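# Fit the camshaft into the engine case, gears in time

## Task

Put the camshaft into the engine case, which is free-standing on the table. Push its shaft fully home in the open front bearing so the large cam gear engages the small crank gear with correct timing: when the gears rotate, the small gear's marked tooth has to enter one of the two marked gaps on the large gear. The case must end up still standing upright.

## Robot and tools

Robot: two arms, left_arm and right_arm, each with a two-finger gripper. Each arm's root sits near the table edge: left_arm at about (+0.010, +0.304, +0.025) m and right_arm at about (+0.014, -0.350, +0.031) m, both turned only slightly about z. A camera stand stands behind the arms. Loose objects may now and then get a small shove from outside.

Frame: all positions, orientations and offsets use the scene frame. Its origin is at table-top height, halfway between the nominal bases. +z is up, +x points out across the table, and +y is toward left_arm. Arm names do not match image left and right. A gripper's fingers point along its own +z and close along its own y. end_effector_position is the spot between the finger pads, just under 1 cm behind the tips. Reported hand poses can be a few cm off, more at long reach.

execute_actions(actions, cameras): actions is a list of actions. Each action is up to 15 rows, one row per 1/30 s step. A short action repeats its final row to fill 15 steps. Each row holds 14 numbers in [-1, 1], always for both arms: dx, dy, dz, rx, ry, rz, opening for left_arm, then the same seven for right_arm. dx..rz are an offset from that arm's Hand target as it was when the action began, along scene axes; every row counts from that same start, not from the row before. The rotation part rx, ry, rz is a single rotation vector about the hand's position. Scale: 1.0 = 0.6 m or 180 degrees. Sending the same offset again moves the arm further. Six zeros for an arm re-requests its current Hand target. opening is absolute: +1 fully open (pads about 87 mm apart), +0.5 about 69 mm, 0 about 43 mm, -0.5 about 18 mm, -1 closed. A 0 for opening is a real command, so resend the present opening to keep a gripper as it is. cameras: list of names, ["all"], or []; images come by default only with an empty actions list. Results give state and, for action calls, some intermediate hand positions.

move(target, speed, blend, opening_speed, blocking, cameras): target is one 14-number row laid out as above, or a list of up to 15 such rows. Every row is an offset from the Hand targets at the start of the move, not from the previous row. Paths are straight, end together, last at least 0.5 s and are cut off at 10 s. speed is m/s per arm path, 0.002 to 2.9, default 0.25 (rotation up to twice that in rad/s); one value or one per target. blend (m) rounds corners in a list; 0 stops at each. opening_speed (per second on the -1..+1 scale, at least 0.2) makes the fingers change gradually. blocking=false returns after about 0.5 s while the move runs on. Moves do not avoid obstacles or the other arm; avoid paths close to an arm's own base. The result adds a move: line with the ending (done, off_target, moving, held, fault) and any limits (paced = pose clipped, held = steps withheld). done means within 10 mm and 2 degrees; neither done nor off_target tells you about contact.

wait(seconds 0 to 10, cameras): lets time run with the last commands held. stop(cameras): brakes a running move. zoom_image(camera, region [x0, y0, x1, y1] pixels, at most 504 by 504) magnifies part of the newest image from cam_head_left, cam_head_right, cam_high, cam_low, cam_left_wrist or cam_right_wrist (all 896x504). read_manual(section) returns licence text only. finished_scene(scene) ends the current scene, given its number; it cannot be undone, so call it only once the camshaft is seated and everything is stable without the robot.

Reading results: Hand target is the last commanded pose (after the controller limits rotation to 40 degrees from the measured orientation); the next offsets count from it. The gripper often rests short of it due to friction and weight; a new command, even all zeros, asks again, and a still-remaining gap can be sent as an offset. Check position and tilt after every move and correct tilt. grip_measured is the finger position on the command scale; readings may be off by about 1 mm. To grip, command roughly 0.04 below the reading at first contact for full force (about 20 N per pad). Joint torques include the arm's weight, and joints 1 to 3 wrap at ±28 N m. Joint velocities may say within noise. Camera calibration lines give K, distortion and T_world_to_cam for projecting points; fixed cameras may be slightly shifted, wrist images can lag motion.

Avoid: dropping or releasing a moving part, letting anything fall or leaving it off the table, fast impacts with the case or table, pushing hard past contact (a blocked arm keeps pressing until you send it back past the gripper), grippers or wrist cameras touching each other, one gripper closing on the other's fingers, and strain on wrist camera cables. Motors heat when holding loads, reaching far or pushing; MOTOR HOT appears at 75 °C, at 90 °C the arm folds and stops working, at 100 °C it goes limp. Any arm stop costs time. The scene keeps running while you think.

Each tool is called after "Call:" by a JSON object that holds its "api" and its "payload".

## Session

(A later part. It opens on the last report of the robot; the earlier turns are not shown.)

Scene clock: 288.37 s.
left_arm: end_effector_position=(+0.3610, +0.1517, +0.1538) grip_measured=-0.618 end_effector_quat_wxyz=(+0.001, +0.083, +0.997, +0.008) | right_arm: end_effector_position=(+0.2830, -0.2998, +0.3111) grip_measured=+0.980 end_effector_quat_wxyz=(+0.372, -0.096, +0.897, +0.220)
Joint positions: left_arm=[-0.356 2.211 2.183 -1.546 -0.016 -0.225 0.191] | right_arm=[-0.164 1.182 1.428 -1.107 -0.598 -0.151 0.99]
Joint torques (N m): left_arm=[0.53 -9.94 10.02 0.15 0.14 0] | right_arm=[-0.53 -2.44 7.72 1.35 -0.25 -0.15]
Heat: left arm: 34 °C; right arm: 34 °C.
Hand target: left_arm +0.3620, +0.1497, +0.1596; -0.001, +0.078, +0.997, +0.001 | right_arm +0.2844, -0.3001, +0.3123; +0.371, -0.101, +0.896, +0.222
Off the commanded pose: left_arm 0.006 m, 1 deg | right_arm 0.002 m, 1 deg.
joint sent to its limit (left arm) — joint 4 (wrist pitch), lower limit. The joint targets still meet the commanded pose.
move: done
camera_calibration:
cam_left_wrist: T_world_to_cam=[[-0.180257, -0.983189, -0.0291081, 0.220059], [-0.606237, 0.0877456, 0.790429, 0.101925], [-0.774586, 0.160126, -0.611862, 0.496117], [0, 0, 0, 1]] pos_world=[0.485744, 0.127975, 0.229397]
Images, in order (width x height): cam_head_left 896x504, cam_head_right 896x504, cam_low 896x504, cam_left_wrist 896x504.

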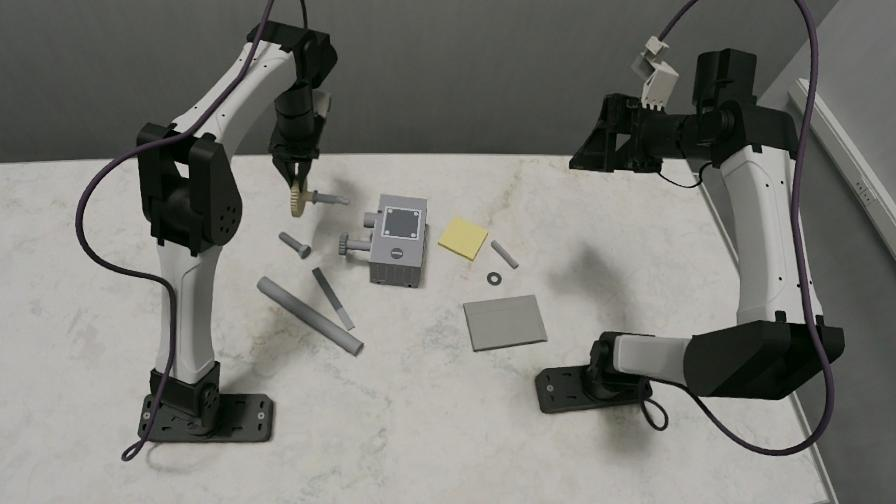

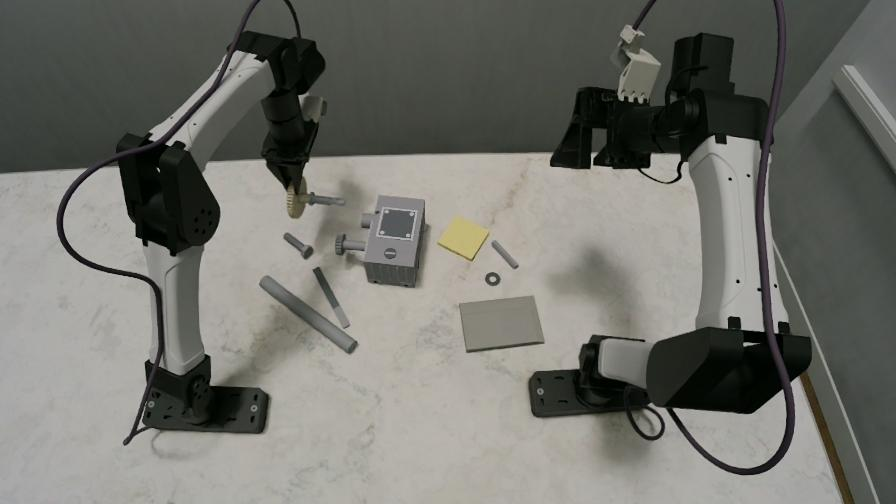

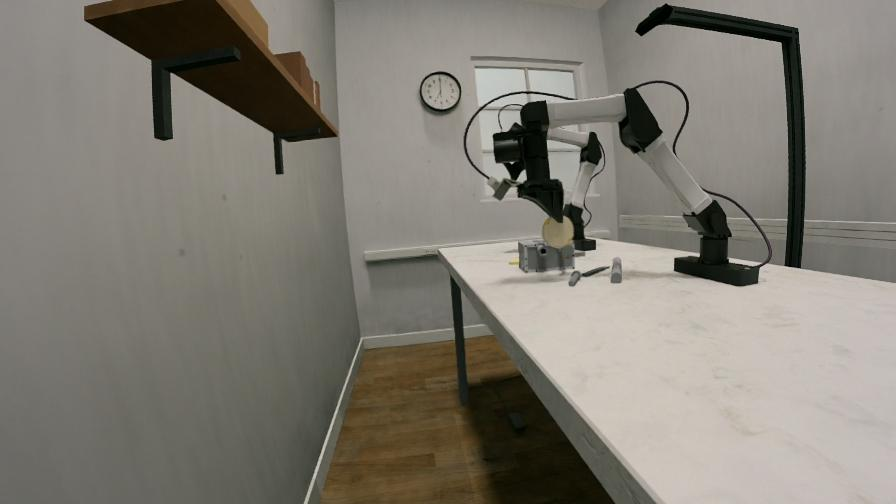

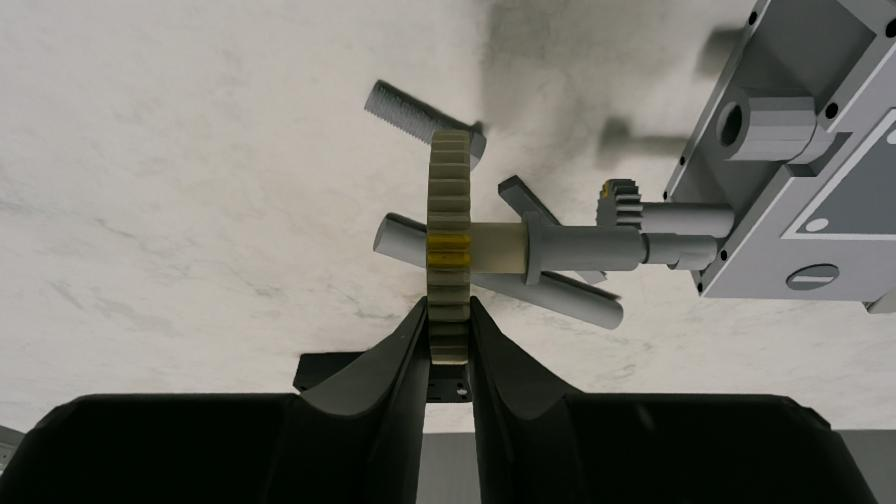

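Call:
{"api": "move", "payload": {"target": [-0.003,0,-0.119,0,0,0,-0.85,0,0,0,0,0,0,1], "speed": 0.12, "cameras": ["cam_left_wrist","cam_head_left","cam_head_right","cam_low"]}}

Call:
{"api": "zoom_image", "payload": {"camera": "cam_low", "region": [480, 200, 640, 300]}}

Call:
{"api": "zoom_image", "payload": {"camera": "cam_head_right", "region": [260, 170, 440, 290]}}

Call:
{"api": "zoom_image", "payload": {"camera": "cam_head_left", "region": [260, 170, 440, 290]}}

Scene clock: 304.67 s.
left_arm: end_effector_position=(+0.3600, +0.1520, +0.0811) grip_measured=-0.618 end_effector_quat_wxyz=(-0.010, +0.082, +0.997, +0.012) | right_arm: end_effector_position=(+0.2830, -0.2998, +0.3111) grip_measured=+0.980 end_effector_quat_wxyz=(+0.372, -0.096, +0.897, +0.220)
Joint positions: left_arm=[-0.356 2.211 1.889 -1.276 -0.016 -0.227 0.191] | right_arm=[-0.164 1.182 1.428 -1.107 -0.598 -0.151 0.99]
Joint torques (N m): left_arm=[0.31 -12.88 6.05 0.45 0.15 0] | right_arm=[-0.49 -2.35 7.64 1.36 -0.26 -0.15]
Heat: left arm: 37 °C; right arm: 34 °C.
Hand target: left_arm +0.3602, +0.1497, +0.0882; -0.001, +0.078, +0.997, +0.001 | right_arm +0.2844, -0.3001, +0.3123; +0.371, -0.101, +0.896, +0.222
Off the commanded pose: left_arm 0.007 m, 2 deg | right_arm 0.002 m, 1 deg.
move: done
camera_calibration:
cam_left_wrist: T_world_to_cam=[[-0.179026, -0.983255, -0.0340595, 0.218058], [-0.589309, 0.0794483, 0.803992, 0.152834], [-0.787823, 0.164007, -0.593664, 0.453609], [0, 0, 0, 1]] pos_world=[0.486468, 0.12787, 0.153841]
Images, in order (width x height): cam_head_left 896x504, cam_head_right 896x504, cam_low 896x504, cam_left_wrist 896x504.

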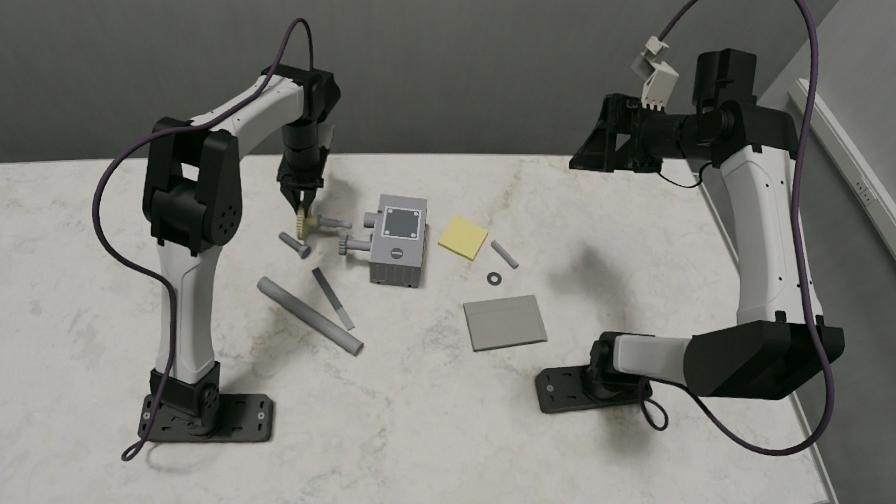

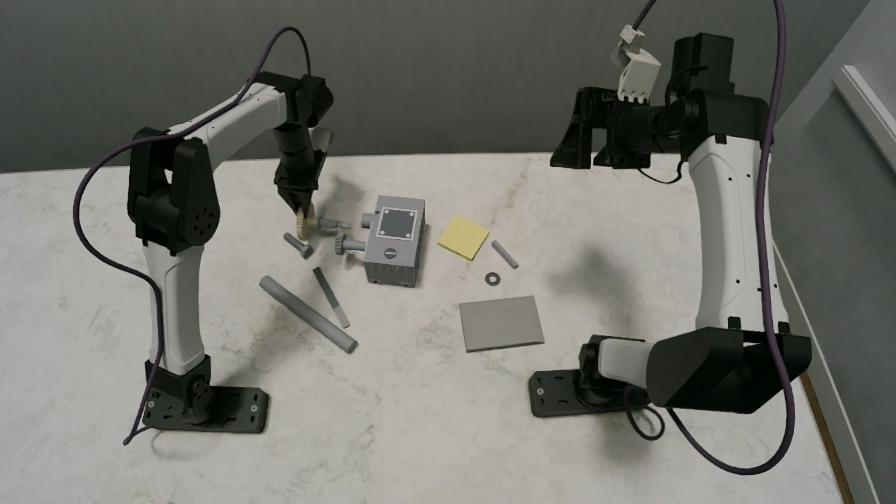

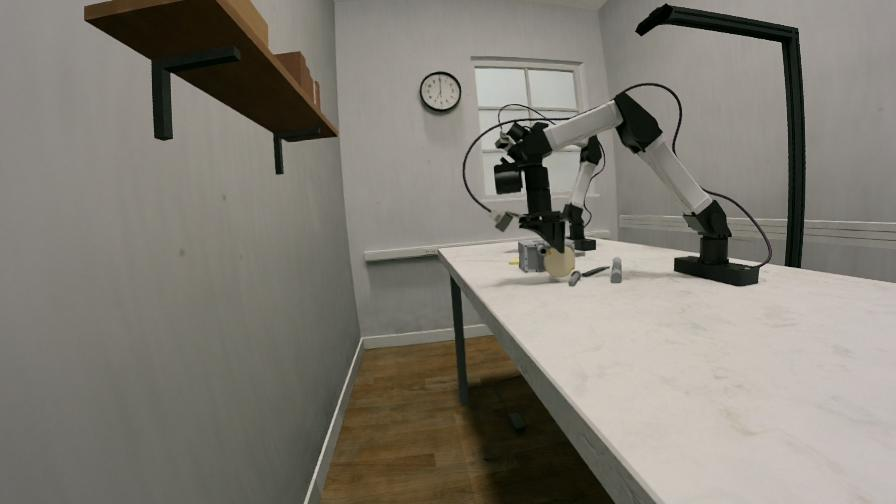

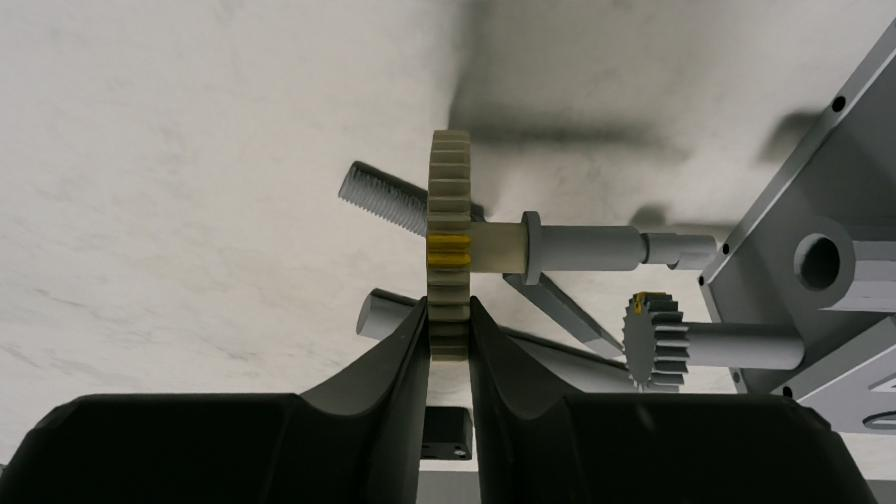

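Scaled by 3.150.

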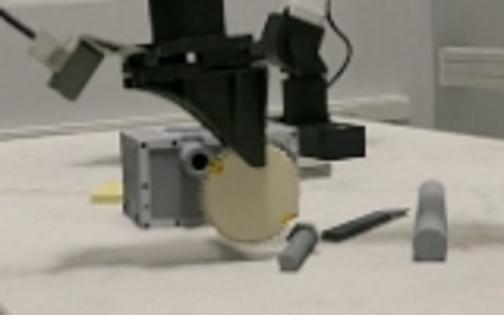

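Scaled by 2.800.

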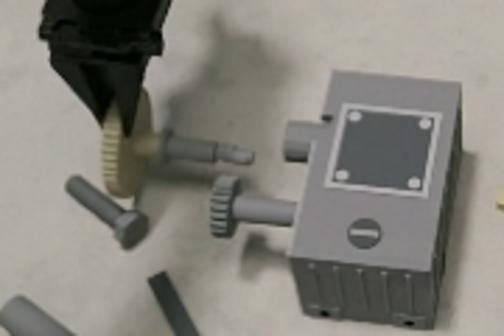

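Scaled by 2.800.

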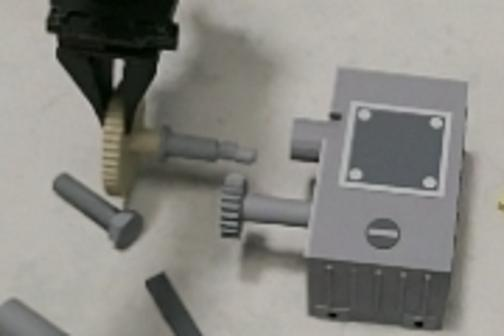

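Call:
{"api": "move", "payload": {"target": [[0.007,0,0.055,-0.0132,0.002,0.0167,-0.85,0,0,0,0,0,0,1],[0.007,0,0.014,-0.0132,0.002,0.0167,-0.85,0,0,0,0,0,0,1]], "speed": 0.1, "cameras": ["cam_left_wrist","cam_head_left","cam_head_right"]}}

Call:
{"api": "zoom_image", "payload": {"camera": "cam_head_right", "region": [260, 170, 440, 290]}}

Call:
{"api": "zoom_image", "payload": {"camera": "cam_head_left", "region": [260, 170, 440, 290]}}

Scene clock: 330.33 s.
left_arm: end_effector_position=(+0.3642, +0.1527, +0.0897) grip_measured=-0.618 end_effector_quat_wxyz=(-0.011, +0.057, +0.998, -0.006) | right_arm: end_effector_position=(+0.2830, -0.2998, +0.3111) grip_measured=+0.980 end_effector_quat_wxyz=(+0.372, -0.096, +0.897, +0.220)
Joint positions: left_arm=[-0.333 2.211 1.924 -1.3 0.017 -0.254 0.191] | right_arm=[-0.164 1.182 1.428 -1.107 -0.598 -0.151 0.99]
Joint torques (N m): left_arm=[0.54 -12.72 6.16 0.47 0.24 -0.01] | right_arm=[-0.53 -2.36 7.64 1.36 -0.26 -0.15]
Motor temperatures (°C): left_arm=[20 41 34 28 22 22 23] | right_arm=[22 33 34 27 19 22 19]
Heat: left arm: 41 °C; right arm: 34 °C.
Hand target: left_arm +0.3645, +0.1498, +0.0966; -0.002, +0.052, +0.998, -0.020 | right_arm +0.2844, -0.3001, +0.3123; +0.371, -0.101, +0.896, +0.222
Off the commanded pose: left_arm 0.007 m, 2 deg | right_arm 0.002 m, 1 deg.
move: done
camera_calibration:
cam_left_wrist: T_world_to_cam=[[-0.128628, -0.991693, -0.000289922, 0.199715], [-0.591346, 0.076466, 0.802784, 0.149627], [-0.796093, 0.103432, -0.59627, 0.474427], [0, 0, 0, 1]] pos_world=[0.491858, 0.137544, 0.162826]
Images, in order (width x height): cam_head_left 896x504, cam_head_right 896x504, cam_left_wrist 896x504.

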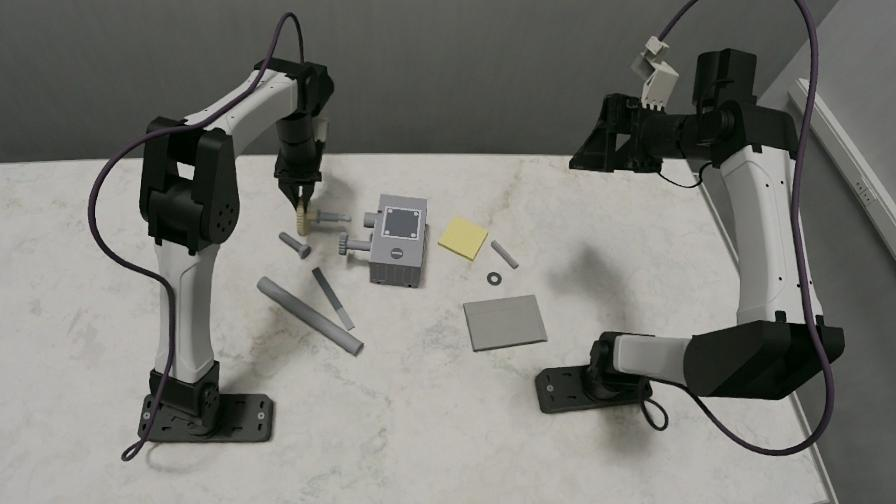

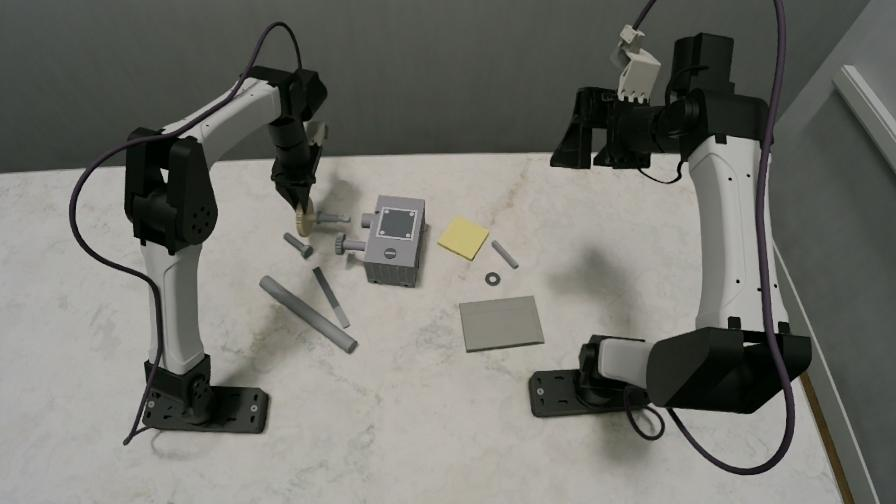

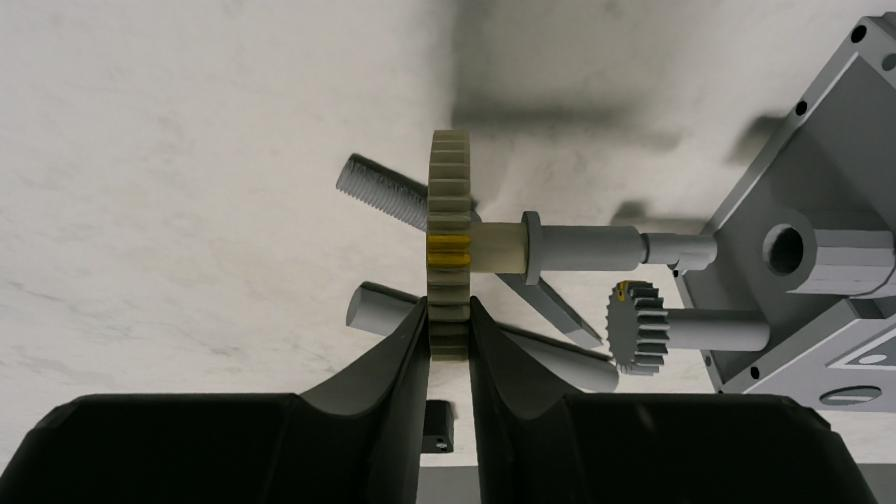

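Scaled by 2.800.

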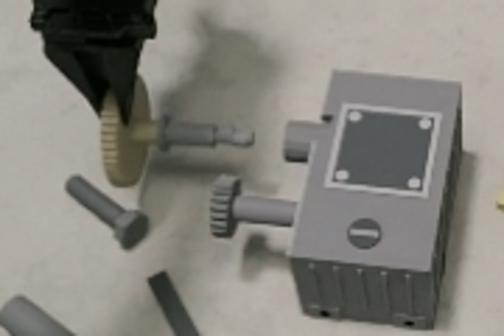

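Scaled by 2.800.

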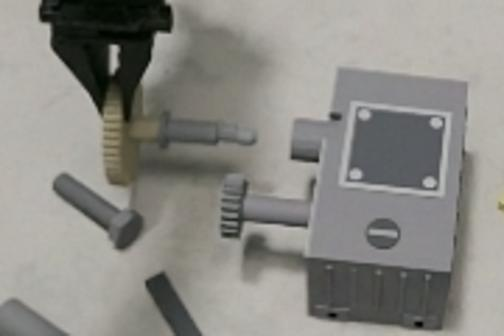

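Call:
{"api": "move", "payload": {"target": [-0.008,-0.058,0,0,0,0,-0.85,0,0,0,0,0,0,1], "speed": 0.05, "cameras": ["cam_left_wrist","cam_head_left","cam_head_right"]}}

Call:
{"api": "zoom_image", "payload": {"camera": "cam_head_right", "region": [260, 170, 440, 290]}}

Call:
{"api": "zoom_image", "payload": {"camera": "cam_head_left", "region": [260, 170, 440, 290]}}

Scene clock: 338.10 s.
left_arm: end_effector_position=(+0.3558, +0.1276, +0.0920) grip_measured=-0.618 end_effector_quat_wxyz=(-0.008, +0.054, +0.998, -0.003) | right_arm: end_effector_position=(+0.2830, -0.2998, +0.3111) grip_measured=+0.980 end_effector_quat_wxyz=(+0.372, -0.096, +0.897, +0.220)
Joint positions: left_arm=[-0.397 2.216 1.941 -1.309 0.011 -0.323 0.191] | right_arm=[-0.164 1.182 1.428 -1.107 -0.598 -0.151 0.99]
Joint torques (N m): left_arm=[-0.9 -9.77 10.56 0.35 0.3 -0.1] | right_arm=[-0.51 -2.47 7.69 1.35 -0.26 -0.14]
Heat: left arm: 42 °C; right arm: 34 °C.
Hand target: left_arm +0.3597, +0.1148, +0.0968; -0.002, +0.052, +0.998, -0.020 | right_arm +0.2844, -0.3001, +0.3123; +0.371, -0.101, +0.896, +0.222
Off the commanded pose: left_arm 0.014 m, 2 deg | right_arm 0.002 m, 1 deg.
move: off_target (left_arm)
camera_calibration:
cam_left_wrist: T_world_to_cam=[[-0.123758, -0.992289, -0.00679089, 0.172688], [-0.596142, 0.068876, 0.79992, 0.147706], [-0.793284, 0.103044, -0.600069, 0.470985], [0, 0, 0, 1]] pos_world=[0.48305, 0.11265, 0.165643]
Images, in order (width x height): cam_head_left 896x504, cam_head_right 896x504, cam_left_wrist 896x504.

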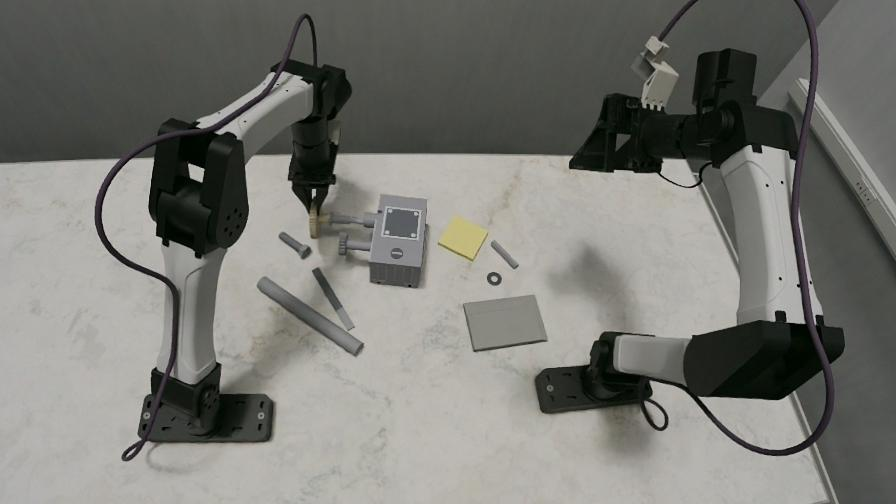

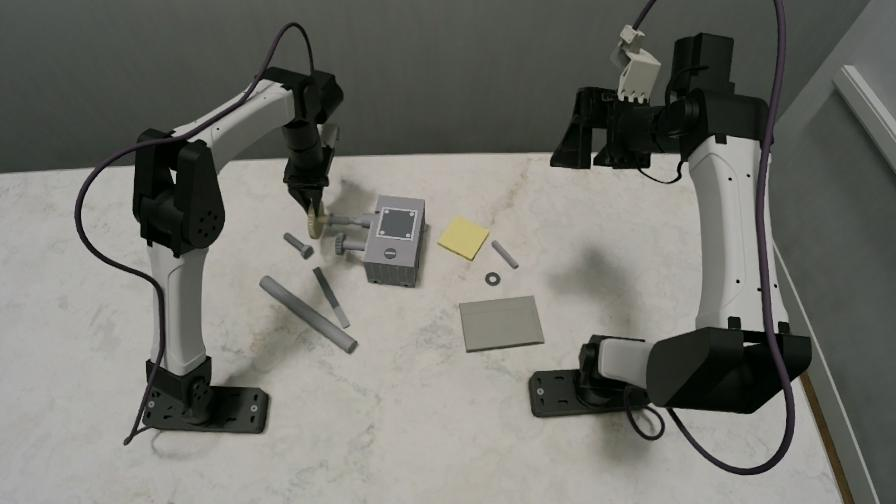

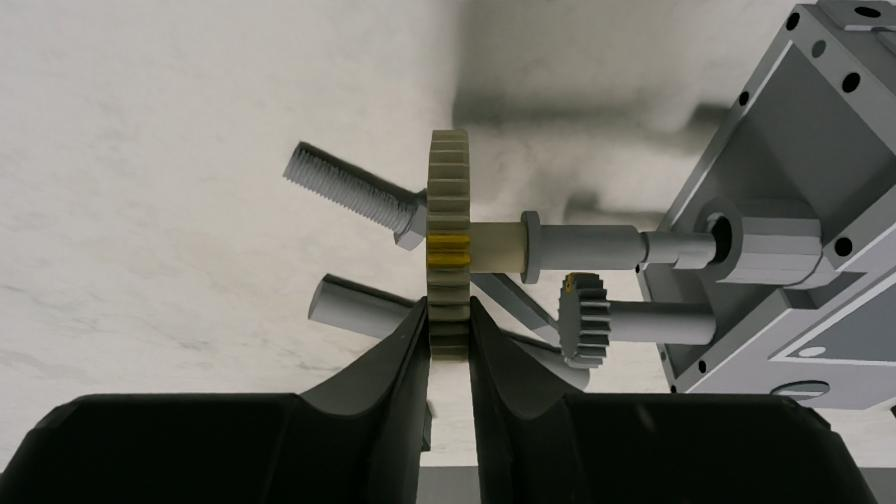

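Scaled by 2.800.

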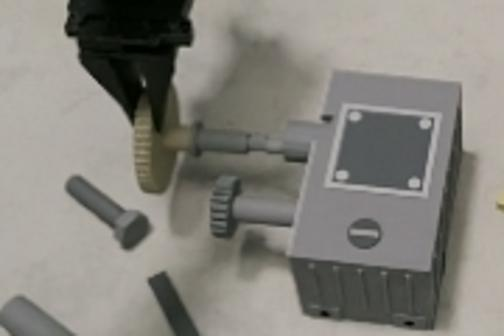

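Scaled by 2.800.

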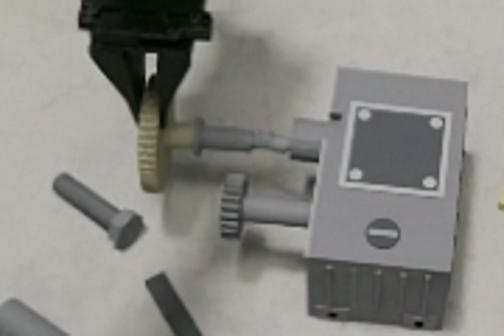

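Call:
{"api": "move", "payload": {"target": [[0.012,0.008,0,0,0,0,-0.85,0,0,0,0,0,0,1],[0.012,-0.008,0,0,0,0,-0.85,0,0,0,0,0,0,1]], "speed": 0.05, "cameras": ["cam_left_wrist","cam_head_left","cam_head_right"]}}

Call:
{"api": "zoom_image", "payload": {"camera": "cam_head_right", "region": [260, 170, 440, 290]}}

Call:
{"api": "zoom_image", "payload": {"camera": "cam_left_wrist", "region": [500, 150, 860, 350]}}

Scene clock: 346.27 s.
left_arm: end_effector_position=(+0.3632, +0.1183, +0.0915) grip_measured=-0.618 end_effector_quat_wxyz=(-0.007, +0.055, +0.998, -0.007) | right_arm: end_effector_position=(+0.2830, -0.2998, +0.3111) grip_measured=+0.980 end_effector_quat_wxyz=(+0.372, -0.096, +0.897, +0.220)
Joint positions: left_arm=[-0.406 2.259 2.012 -1.33 0.018 -0.331 0.191] | right_arm=[-0.164 1.182 1.428 -1.107 -0.598 -0.151 0.99]
Joint torques (N m): left_arm=[-0.25 -10.21 10.47 0.3 0.23 -0.04] | right_arm=[-0.49 -2.4 7.73 1.36 -0.25 -0.16]
Heat: left arm: 41 °C; right arm: 34 °C.
Hand target: left_arm +0.3669, +0.1101, +0.0967; -0.002, +0.052, +0.998, -0.020 | right_arm +0.2844, -0.3001, +0.3123; +0.371, -0.101, +0.896, +0.222
Off the commanded pose: left_arm 0.010 m, 2 deg | right_arm 0.002 m, 1 deg.
move: done
camera_calibration:
cam_left_wrist: T_world_to_cam=[[-0.12492, -0.992165, 0.00187135, 0.163976], [-0.59795, 0.0767907, 0.797846, 0.153008], [-0.791739, 0.0985481, -0.602858, 0.477774], [0, 0, 0, 1]] pos_world=[0.490248, 0.103857, 0.165646]
Images, in order (width x height): cam_head_left 896x504, cam_head_right 896x504, cam_left_wrist 896x504.

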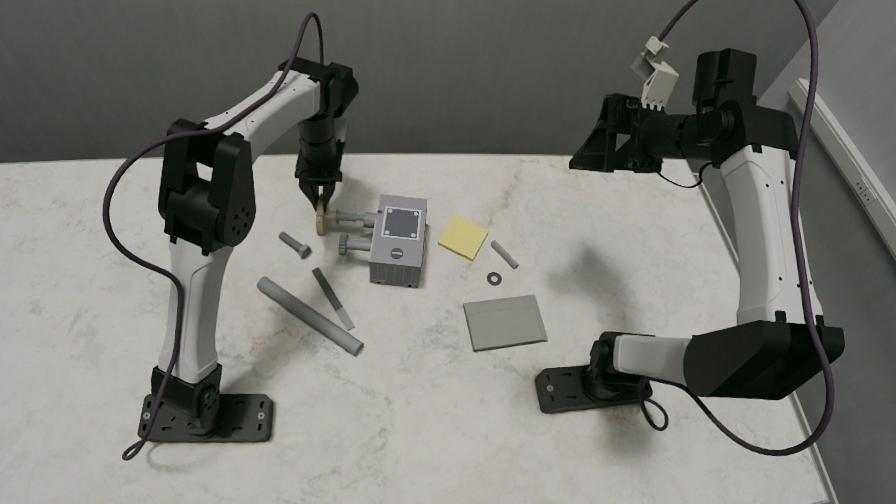

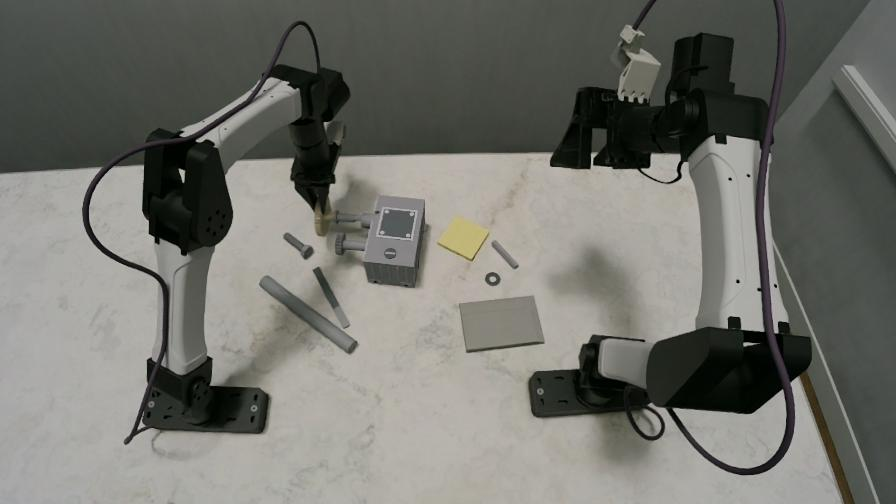

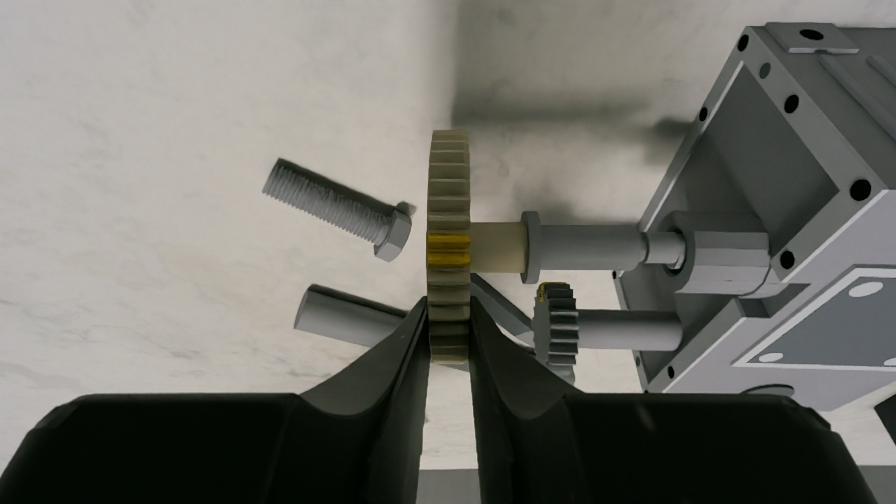

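Scaled by 2.800.

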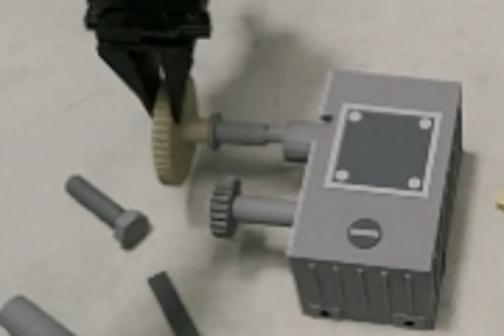

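Scaled by 1.400.

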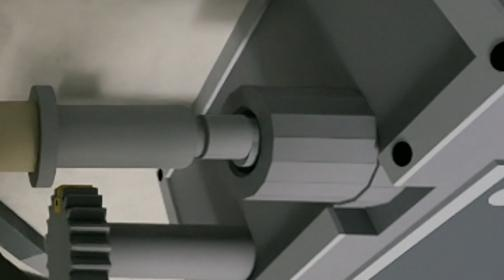

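Call:
{"api": "move", "payload": {"target": [-0.007,-0.016,0,0,0,0,-0.85,0,0,0,0,0,0,1], "speed": 0.04, "cameras": ["cam_left_wrist","cam_head_left","cam_head_right"]}}

Call:
{"api": "zoom_image", "payload": {"camera": "cam_head_right", "region": [260, 170, 440, 290]}}

Call:
{"api": "zoom_image", "payload": {"camera": "cam_left_wrist", "region": [500, 150, 860, 350]}}

Scene clock: 352.53 s.
left_arm: end_effector_position=(+0.3599, +0.1134, +0.0917) grip_measured=-0.618 end_effector_quat_wxyz=(-0.008, +0.050, +0.999, -0.006) | right_arm: end_effector_position=(+0.2830, -0.2998, +0.3111) grip_measured=+0.980 end_effector_quat_wxyz=(+0.372, -0.096, +0.897, +0.220)
Joint positions: left_arm=[-0.419 2.259 2.012 -1.334 0.017 -0.353 0.191] | right_arm=[-0.164 1.182 1.428 -1.107 -0.598 -0.151 0.99]
Joint torques (N m): left_arm=[-1.22 -10.07 10.69 0.32 0.23 -0.05] | right_arm=[-0.51 -2.4 7.72 1.36 -0.26 -0.15]
Heat: left arm: 41 °C; right arm: 34 °C.
Hand target: left_arm +0.3627, +0.1005, +0.0967; -0.002, +0.052, +0.998, -0.020 | right_arm +0.2844, -0.3001, +0.3123; +0.371, -0.101, +0.896, +0.222
Off the commanded pose: left_arm 0.014 m, 2 deg | right_arm 0.002 m, 1 deg.
move: off_target (left_arm)
camera_calibration:
cam_left_wrist: T_world_to_cam=[[-0.115777, -0.993275, 0.0000783676, 0.155729], [-0.596135, 0.0695492, 0.799866, 0.151383], [-0.794493, 0.0925594, -0.600179, 0.477252], [0, 0, 0, 1]] pos_world=[0.487448, 0.0999793, 0.165339]
Images, in order (width x height): cam_head_left 896x504, cam_head_right 896x504, cam_left_wrist 896x504.

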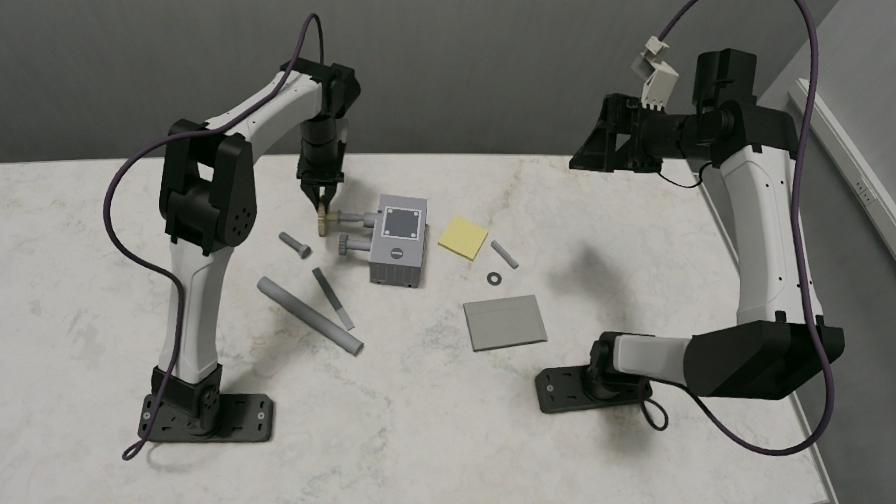

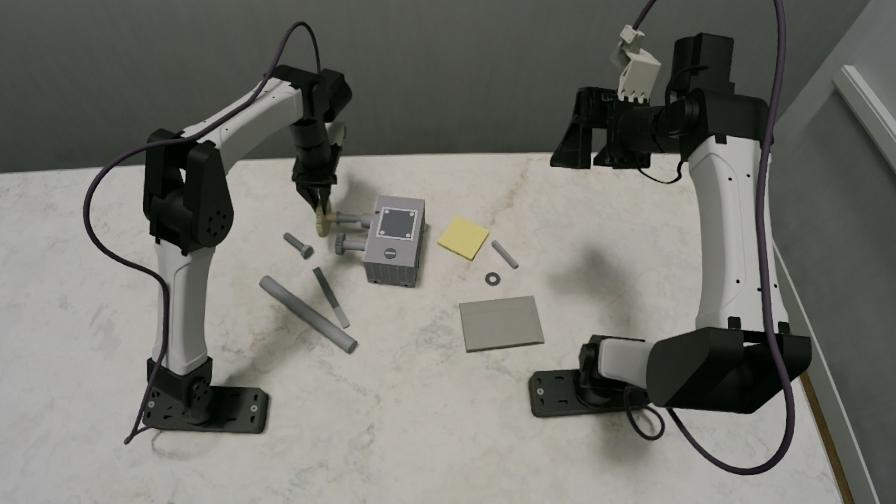

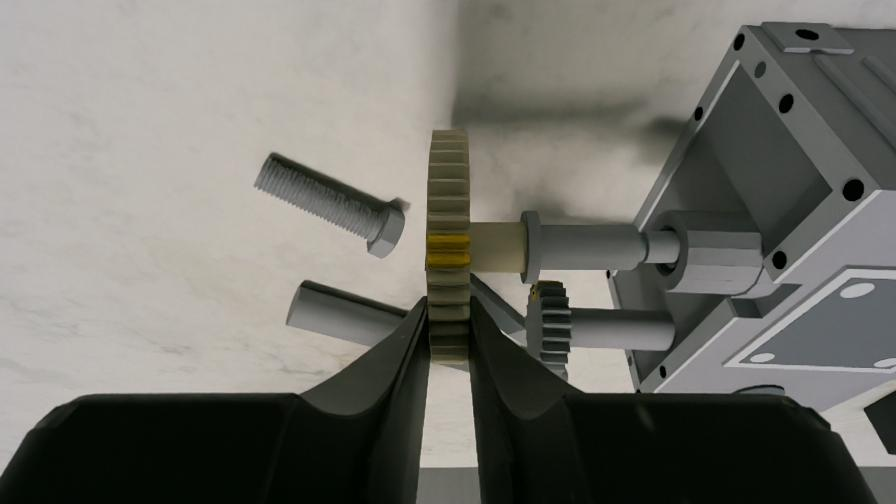

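Scaled by 2.800.

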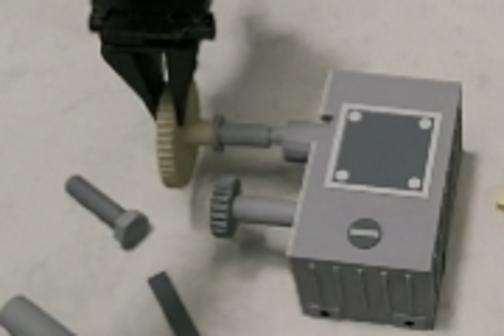

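Scaled by 1.400.

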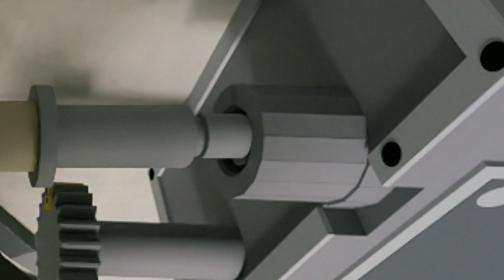

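Call:
{"api": "move", "payload": {"target": [-0.006,-0.026,-0.001,0,0,0,-0.85,0,0,0,0,0,0,1], "speed": 0.04, "cameras": ["cam_left_wrist","cam_head_left","cam_head_right"]}}

Call:
{"api": "zoom_image", "payload": {"camera": "cam_head_right", "region": [260, 170, 440, 290]}}

Call:
{"api": "zoom_image", "payload": {"camera": "cam_left_wrist", "region": [500, 150, 860, 350]}}

Scene clock: 357.23 s.
left_arm: end_effector_position=(+0.3564, +0.0970, +0.0918) grip_measured=-0.618 end_effector_quat_wxyz=(-0.006, +0.056, +0.998, -0.003) | right_arm: end_effector_position=(+0.2830, -0.2998, +0.3111) grip_measured=+0.980 end_effector_quat_wxyz=(+0.372, -0.096, +0.897, +0.220)
Joint positions: left_arm=[-0.459 2.279 2.046 -1.345 0.011 -0.382 0.191] | right_arm=[-0.164 1.182 1.428 -1.107 -0.598 -0.151 0.99]
Joint torques (N m): left_arm=[-0.66 -10.13 10.48 0.34 0.27 -0.12] | right_arm=[-0.55 -2.41 7.71 1.36 -0.25 -0.14]
Heat: left arm: 41 °C; right arm: 34 °C.
Hand target: left_arm +0.3590, +0.0849, +0.0960; -0.002, +0.052, +0.998, -0.020 | right_arm +0.2844, -0.3001, +0.3123; +0.371, -0.101, +0.896, +0.222
Off the commanded pose: left_arm 0.013 m, 2 deg | right_arm 0.002 m, 1 deg.
move: off_target (left_arm)
camera_calibration:
cam_left_wrist: T_world_to_cam=[[-0.126753, -0.991917, -0.00581309, 0.143413], [-0.599489, 0.0719349, 0.797143, 0.151504], [-0.790282, 0.104526, -0.603762, 0.473682], [0, 0, 0, 1]] pos_world=[0.483346, 0.081844, 0.166054]
Images, in order (width x height): cam_head_left 896x504, cam_head_right 896x504, cam_left_wrist 896x504.

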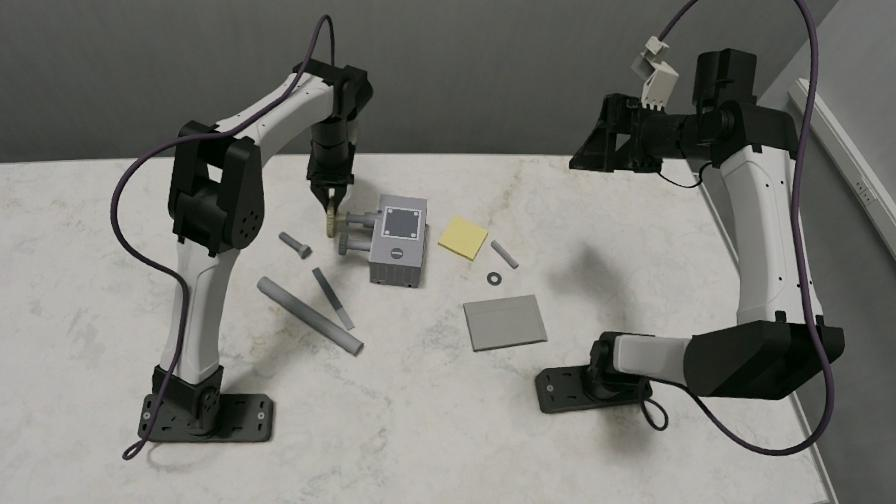

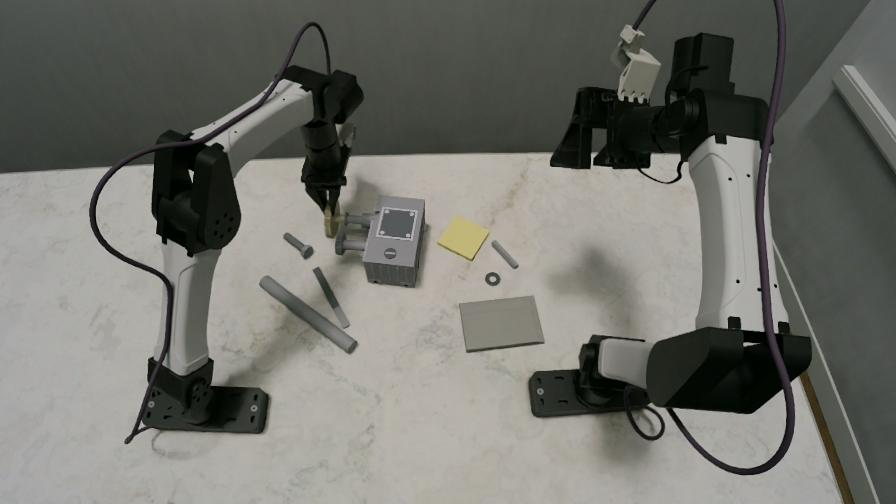

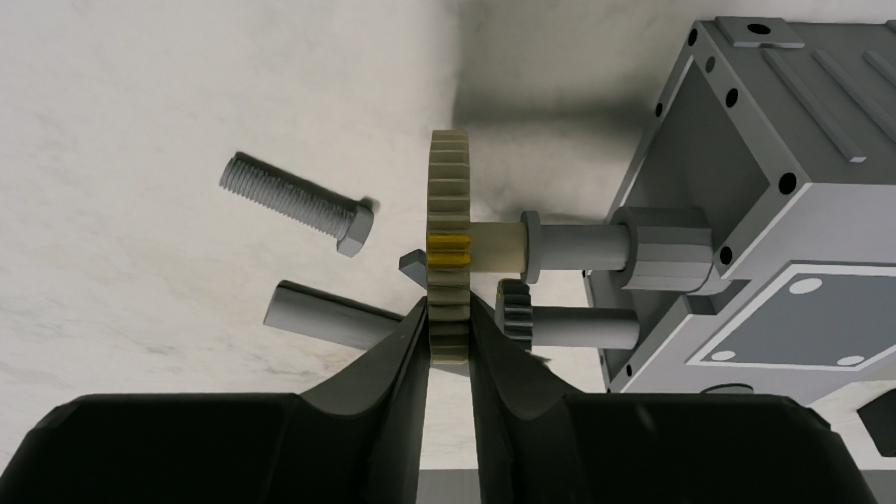

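Scaled by 2.800.

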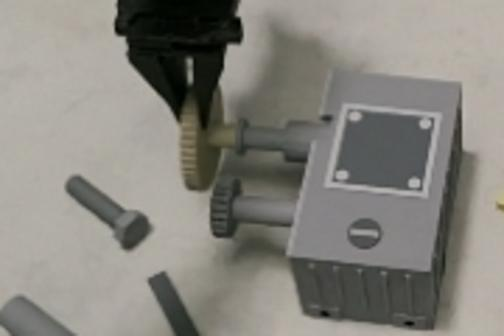

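Scaled by 1.400.

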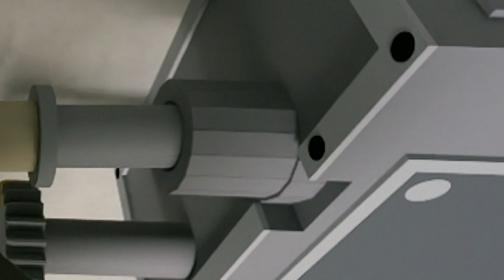

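Call:
{"api": "zoom_image", "payload": {"camera": "cam_left_wrist", "region": [420, 220, 560, 370]}}

Call:
{"api": "zoom_image", "payload": {"camera": "cam_low", "region": [500, 225, 620, 295]}}

Scaled by 3.360.

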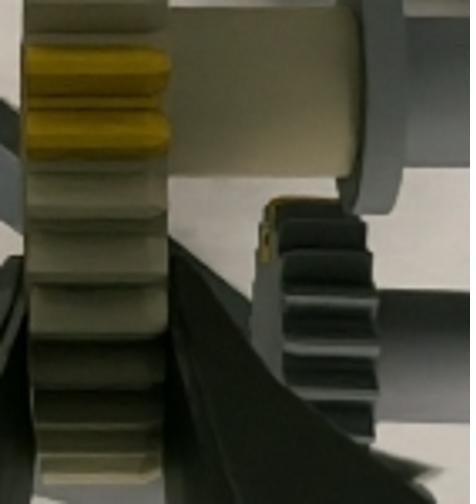

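This scene's latest camera images include none from cam_low. They are from: cam_head_left, cam_head_right, cam_left_wrist. cam_low's image comes with the result of a call that names it in "cameras".

Call:
{"api": "wait", "payload": {"seconds": 0.1, "cameras": ["cam_low","cam_left_wrist"]}}

Call:
{"api": "zoom_image", "payload": {"camera": "cam_low", "region": [510, 230, 600, 290]}}

Scene clock: 389.67 s.
left_arm: end_effector_position=(+0.3564, +0.0970, +0.0918) grip_measured=-0.618 end_effector_quat_wxyz=(-0.006, +0.056, +0.998, -0.003) | right_arm: end_effector_position=(+0.2830, -0.2998, +0.3111) grip_measured=+0.980 end_effector_quat_wxyz=(+0.372, -0.096, +0.897, +0.220)
Joint positions: left_arm=[-0.459 2.279 2.046 -1.345 0.011 -0.382 0.191] | right_arm=[-0.164 1.182 1.428 -1.107 -0.598 -0.151 0.99]
Joint torques (N m): left_arm=[-0.75 -10.1 10.48 0.35 0.29 -0.13] | right_arm=[-0.49 -2.39 7.66 1.36 -0.26 -0.14]
Heat: left arm: 42 °C; right arm: 34 °C.
Hand target: left_arm +0.3590, +0.0849, +0.0960; -0.002, +0.052, +0.998, -0.020 | right_arm +0.2844, -0.3001, +0.3123; +0.371, -0.101, +0.896, +0.222
Tool commands: left_gripper/opening=-0.85 right_gripper/opening=+1.0
Off the commanded pose: left_arm 0.013 m, 2 deg | right_arm 0.002 m, 1 deg.
wait: 0.10 s; at rest from the start
camera_calibration:
cam_left_wrist: T_world_to_cam=[[-0.126753, -0.991917, -0.00581309, 0.143413], [-0.599489, 0.0719349, 0.797143, 0.151504], [-0.790282, 0.104526, -0.603762, 0.473682], [0, 0, 0, 1]] pos_world=[0.483346, 0.081844, 0.166054]
Images, in order (width x height): cam_low 896x504, cam_left_wrist 896x504.

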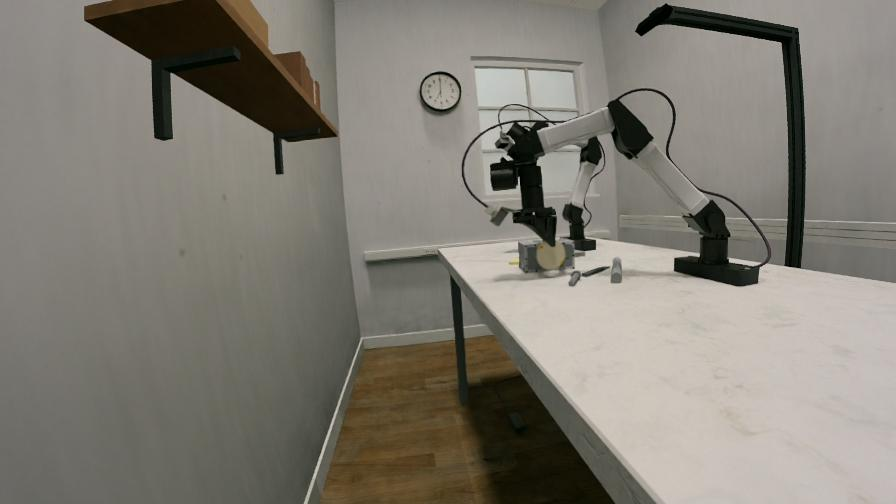

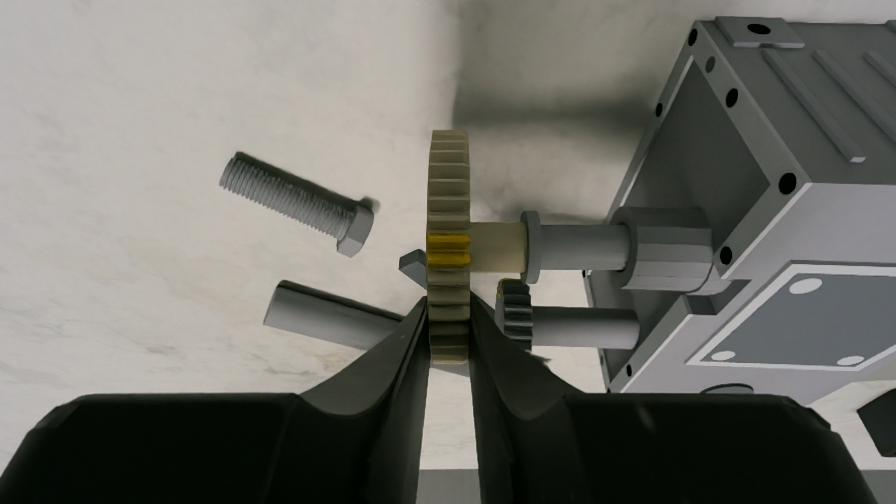

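Scaled by 5.600.

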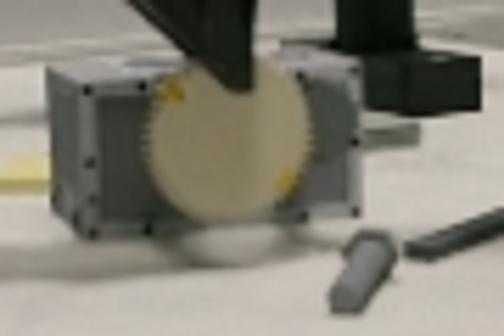

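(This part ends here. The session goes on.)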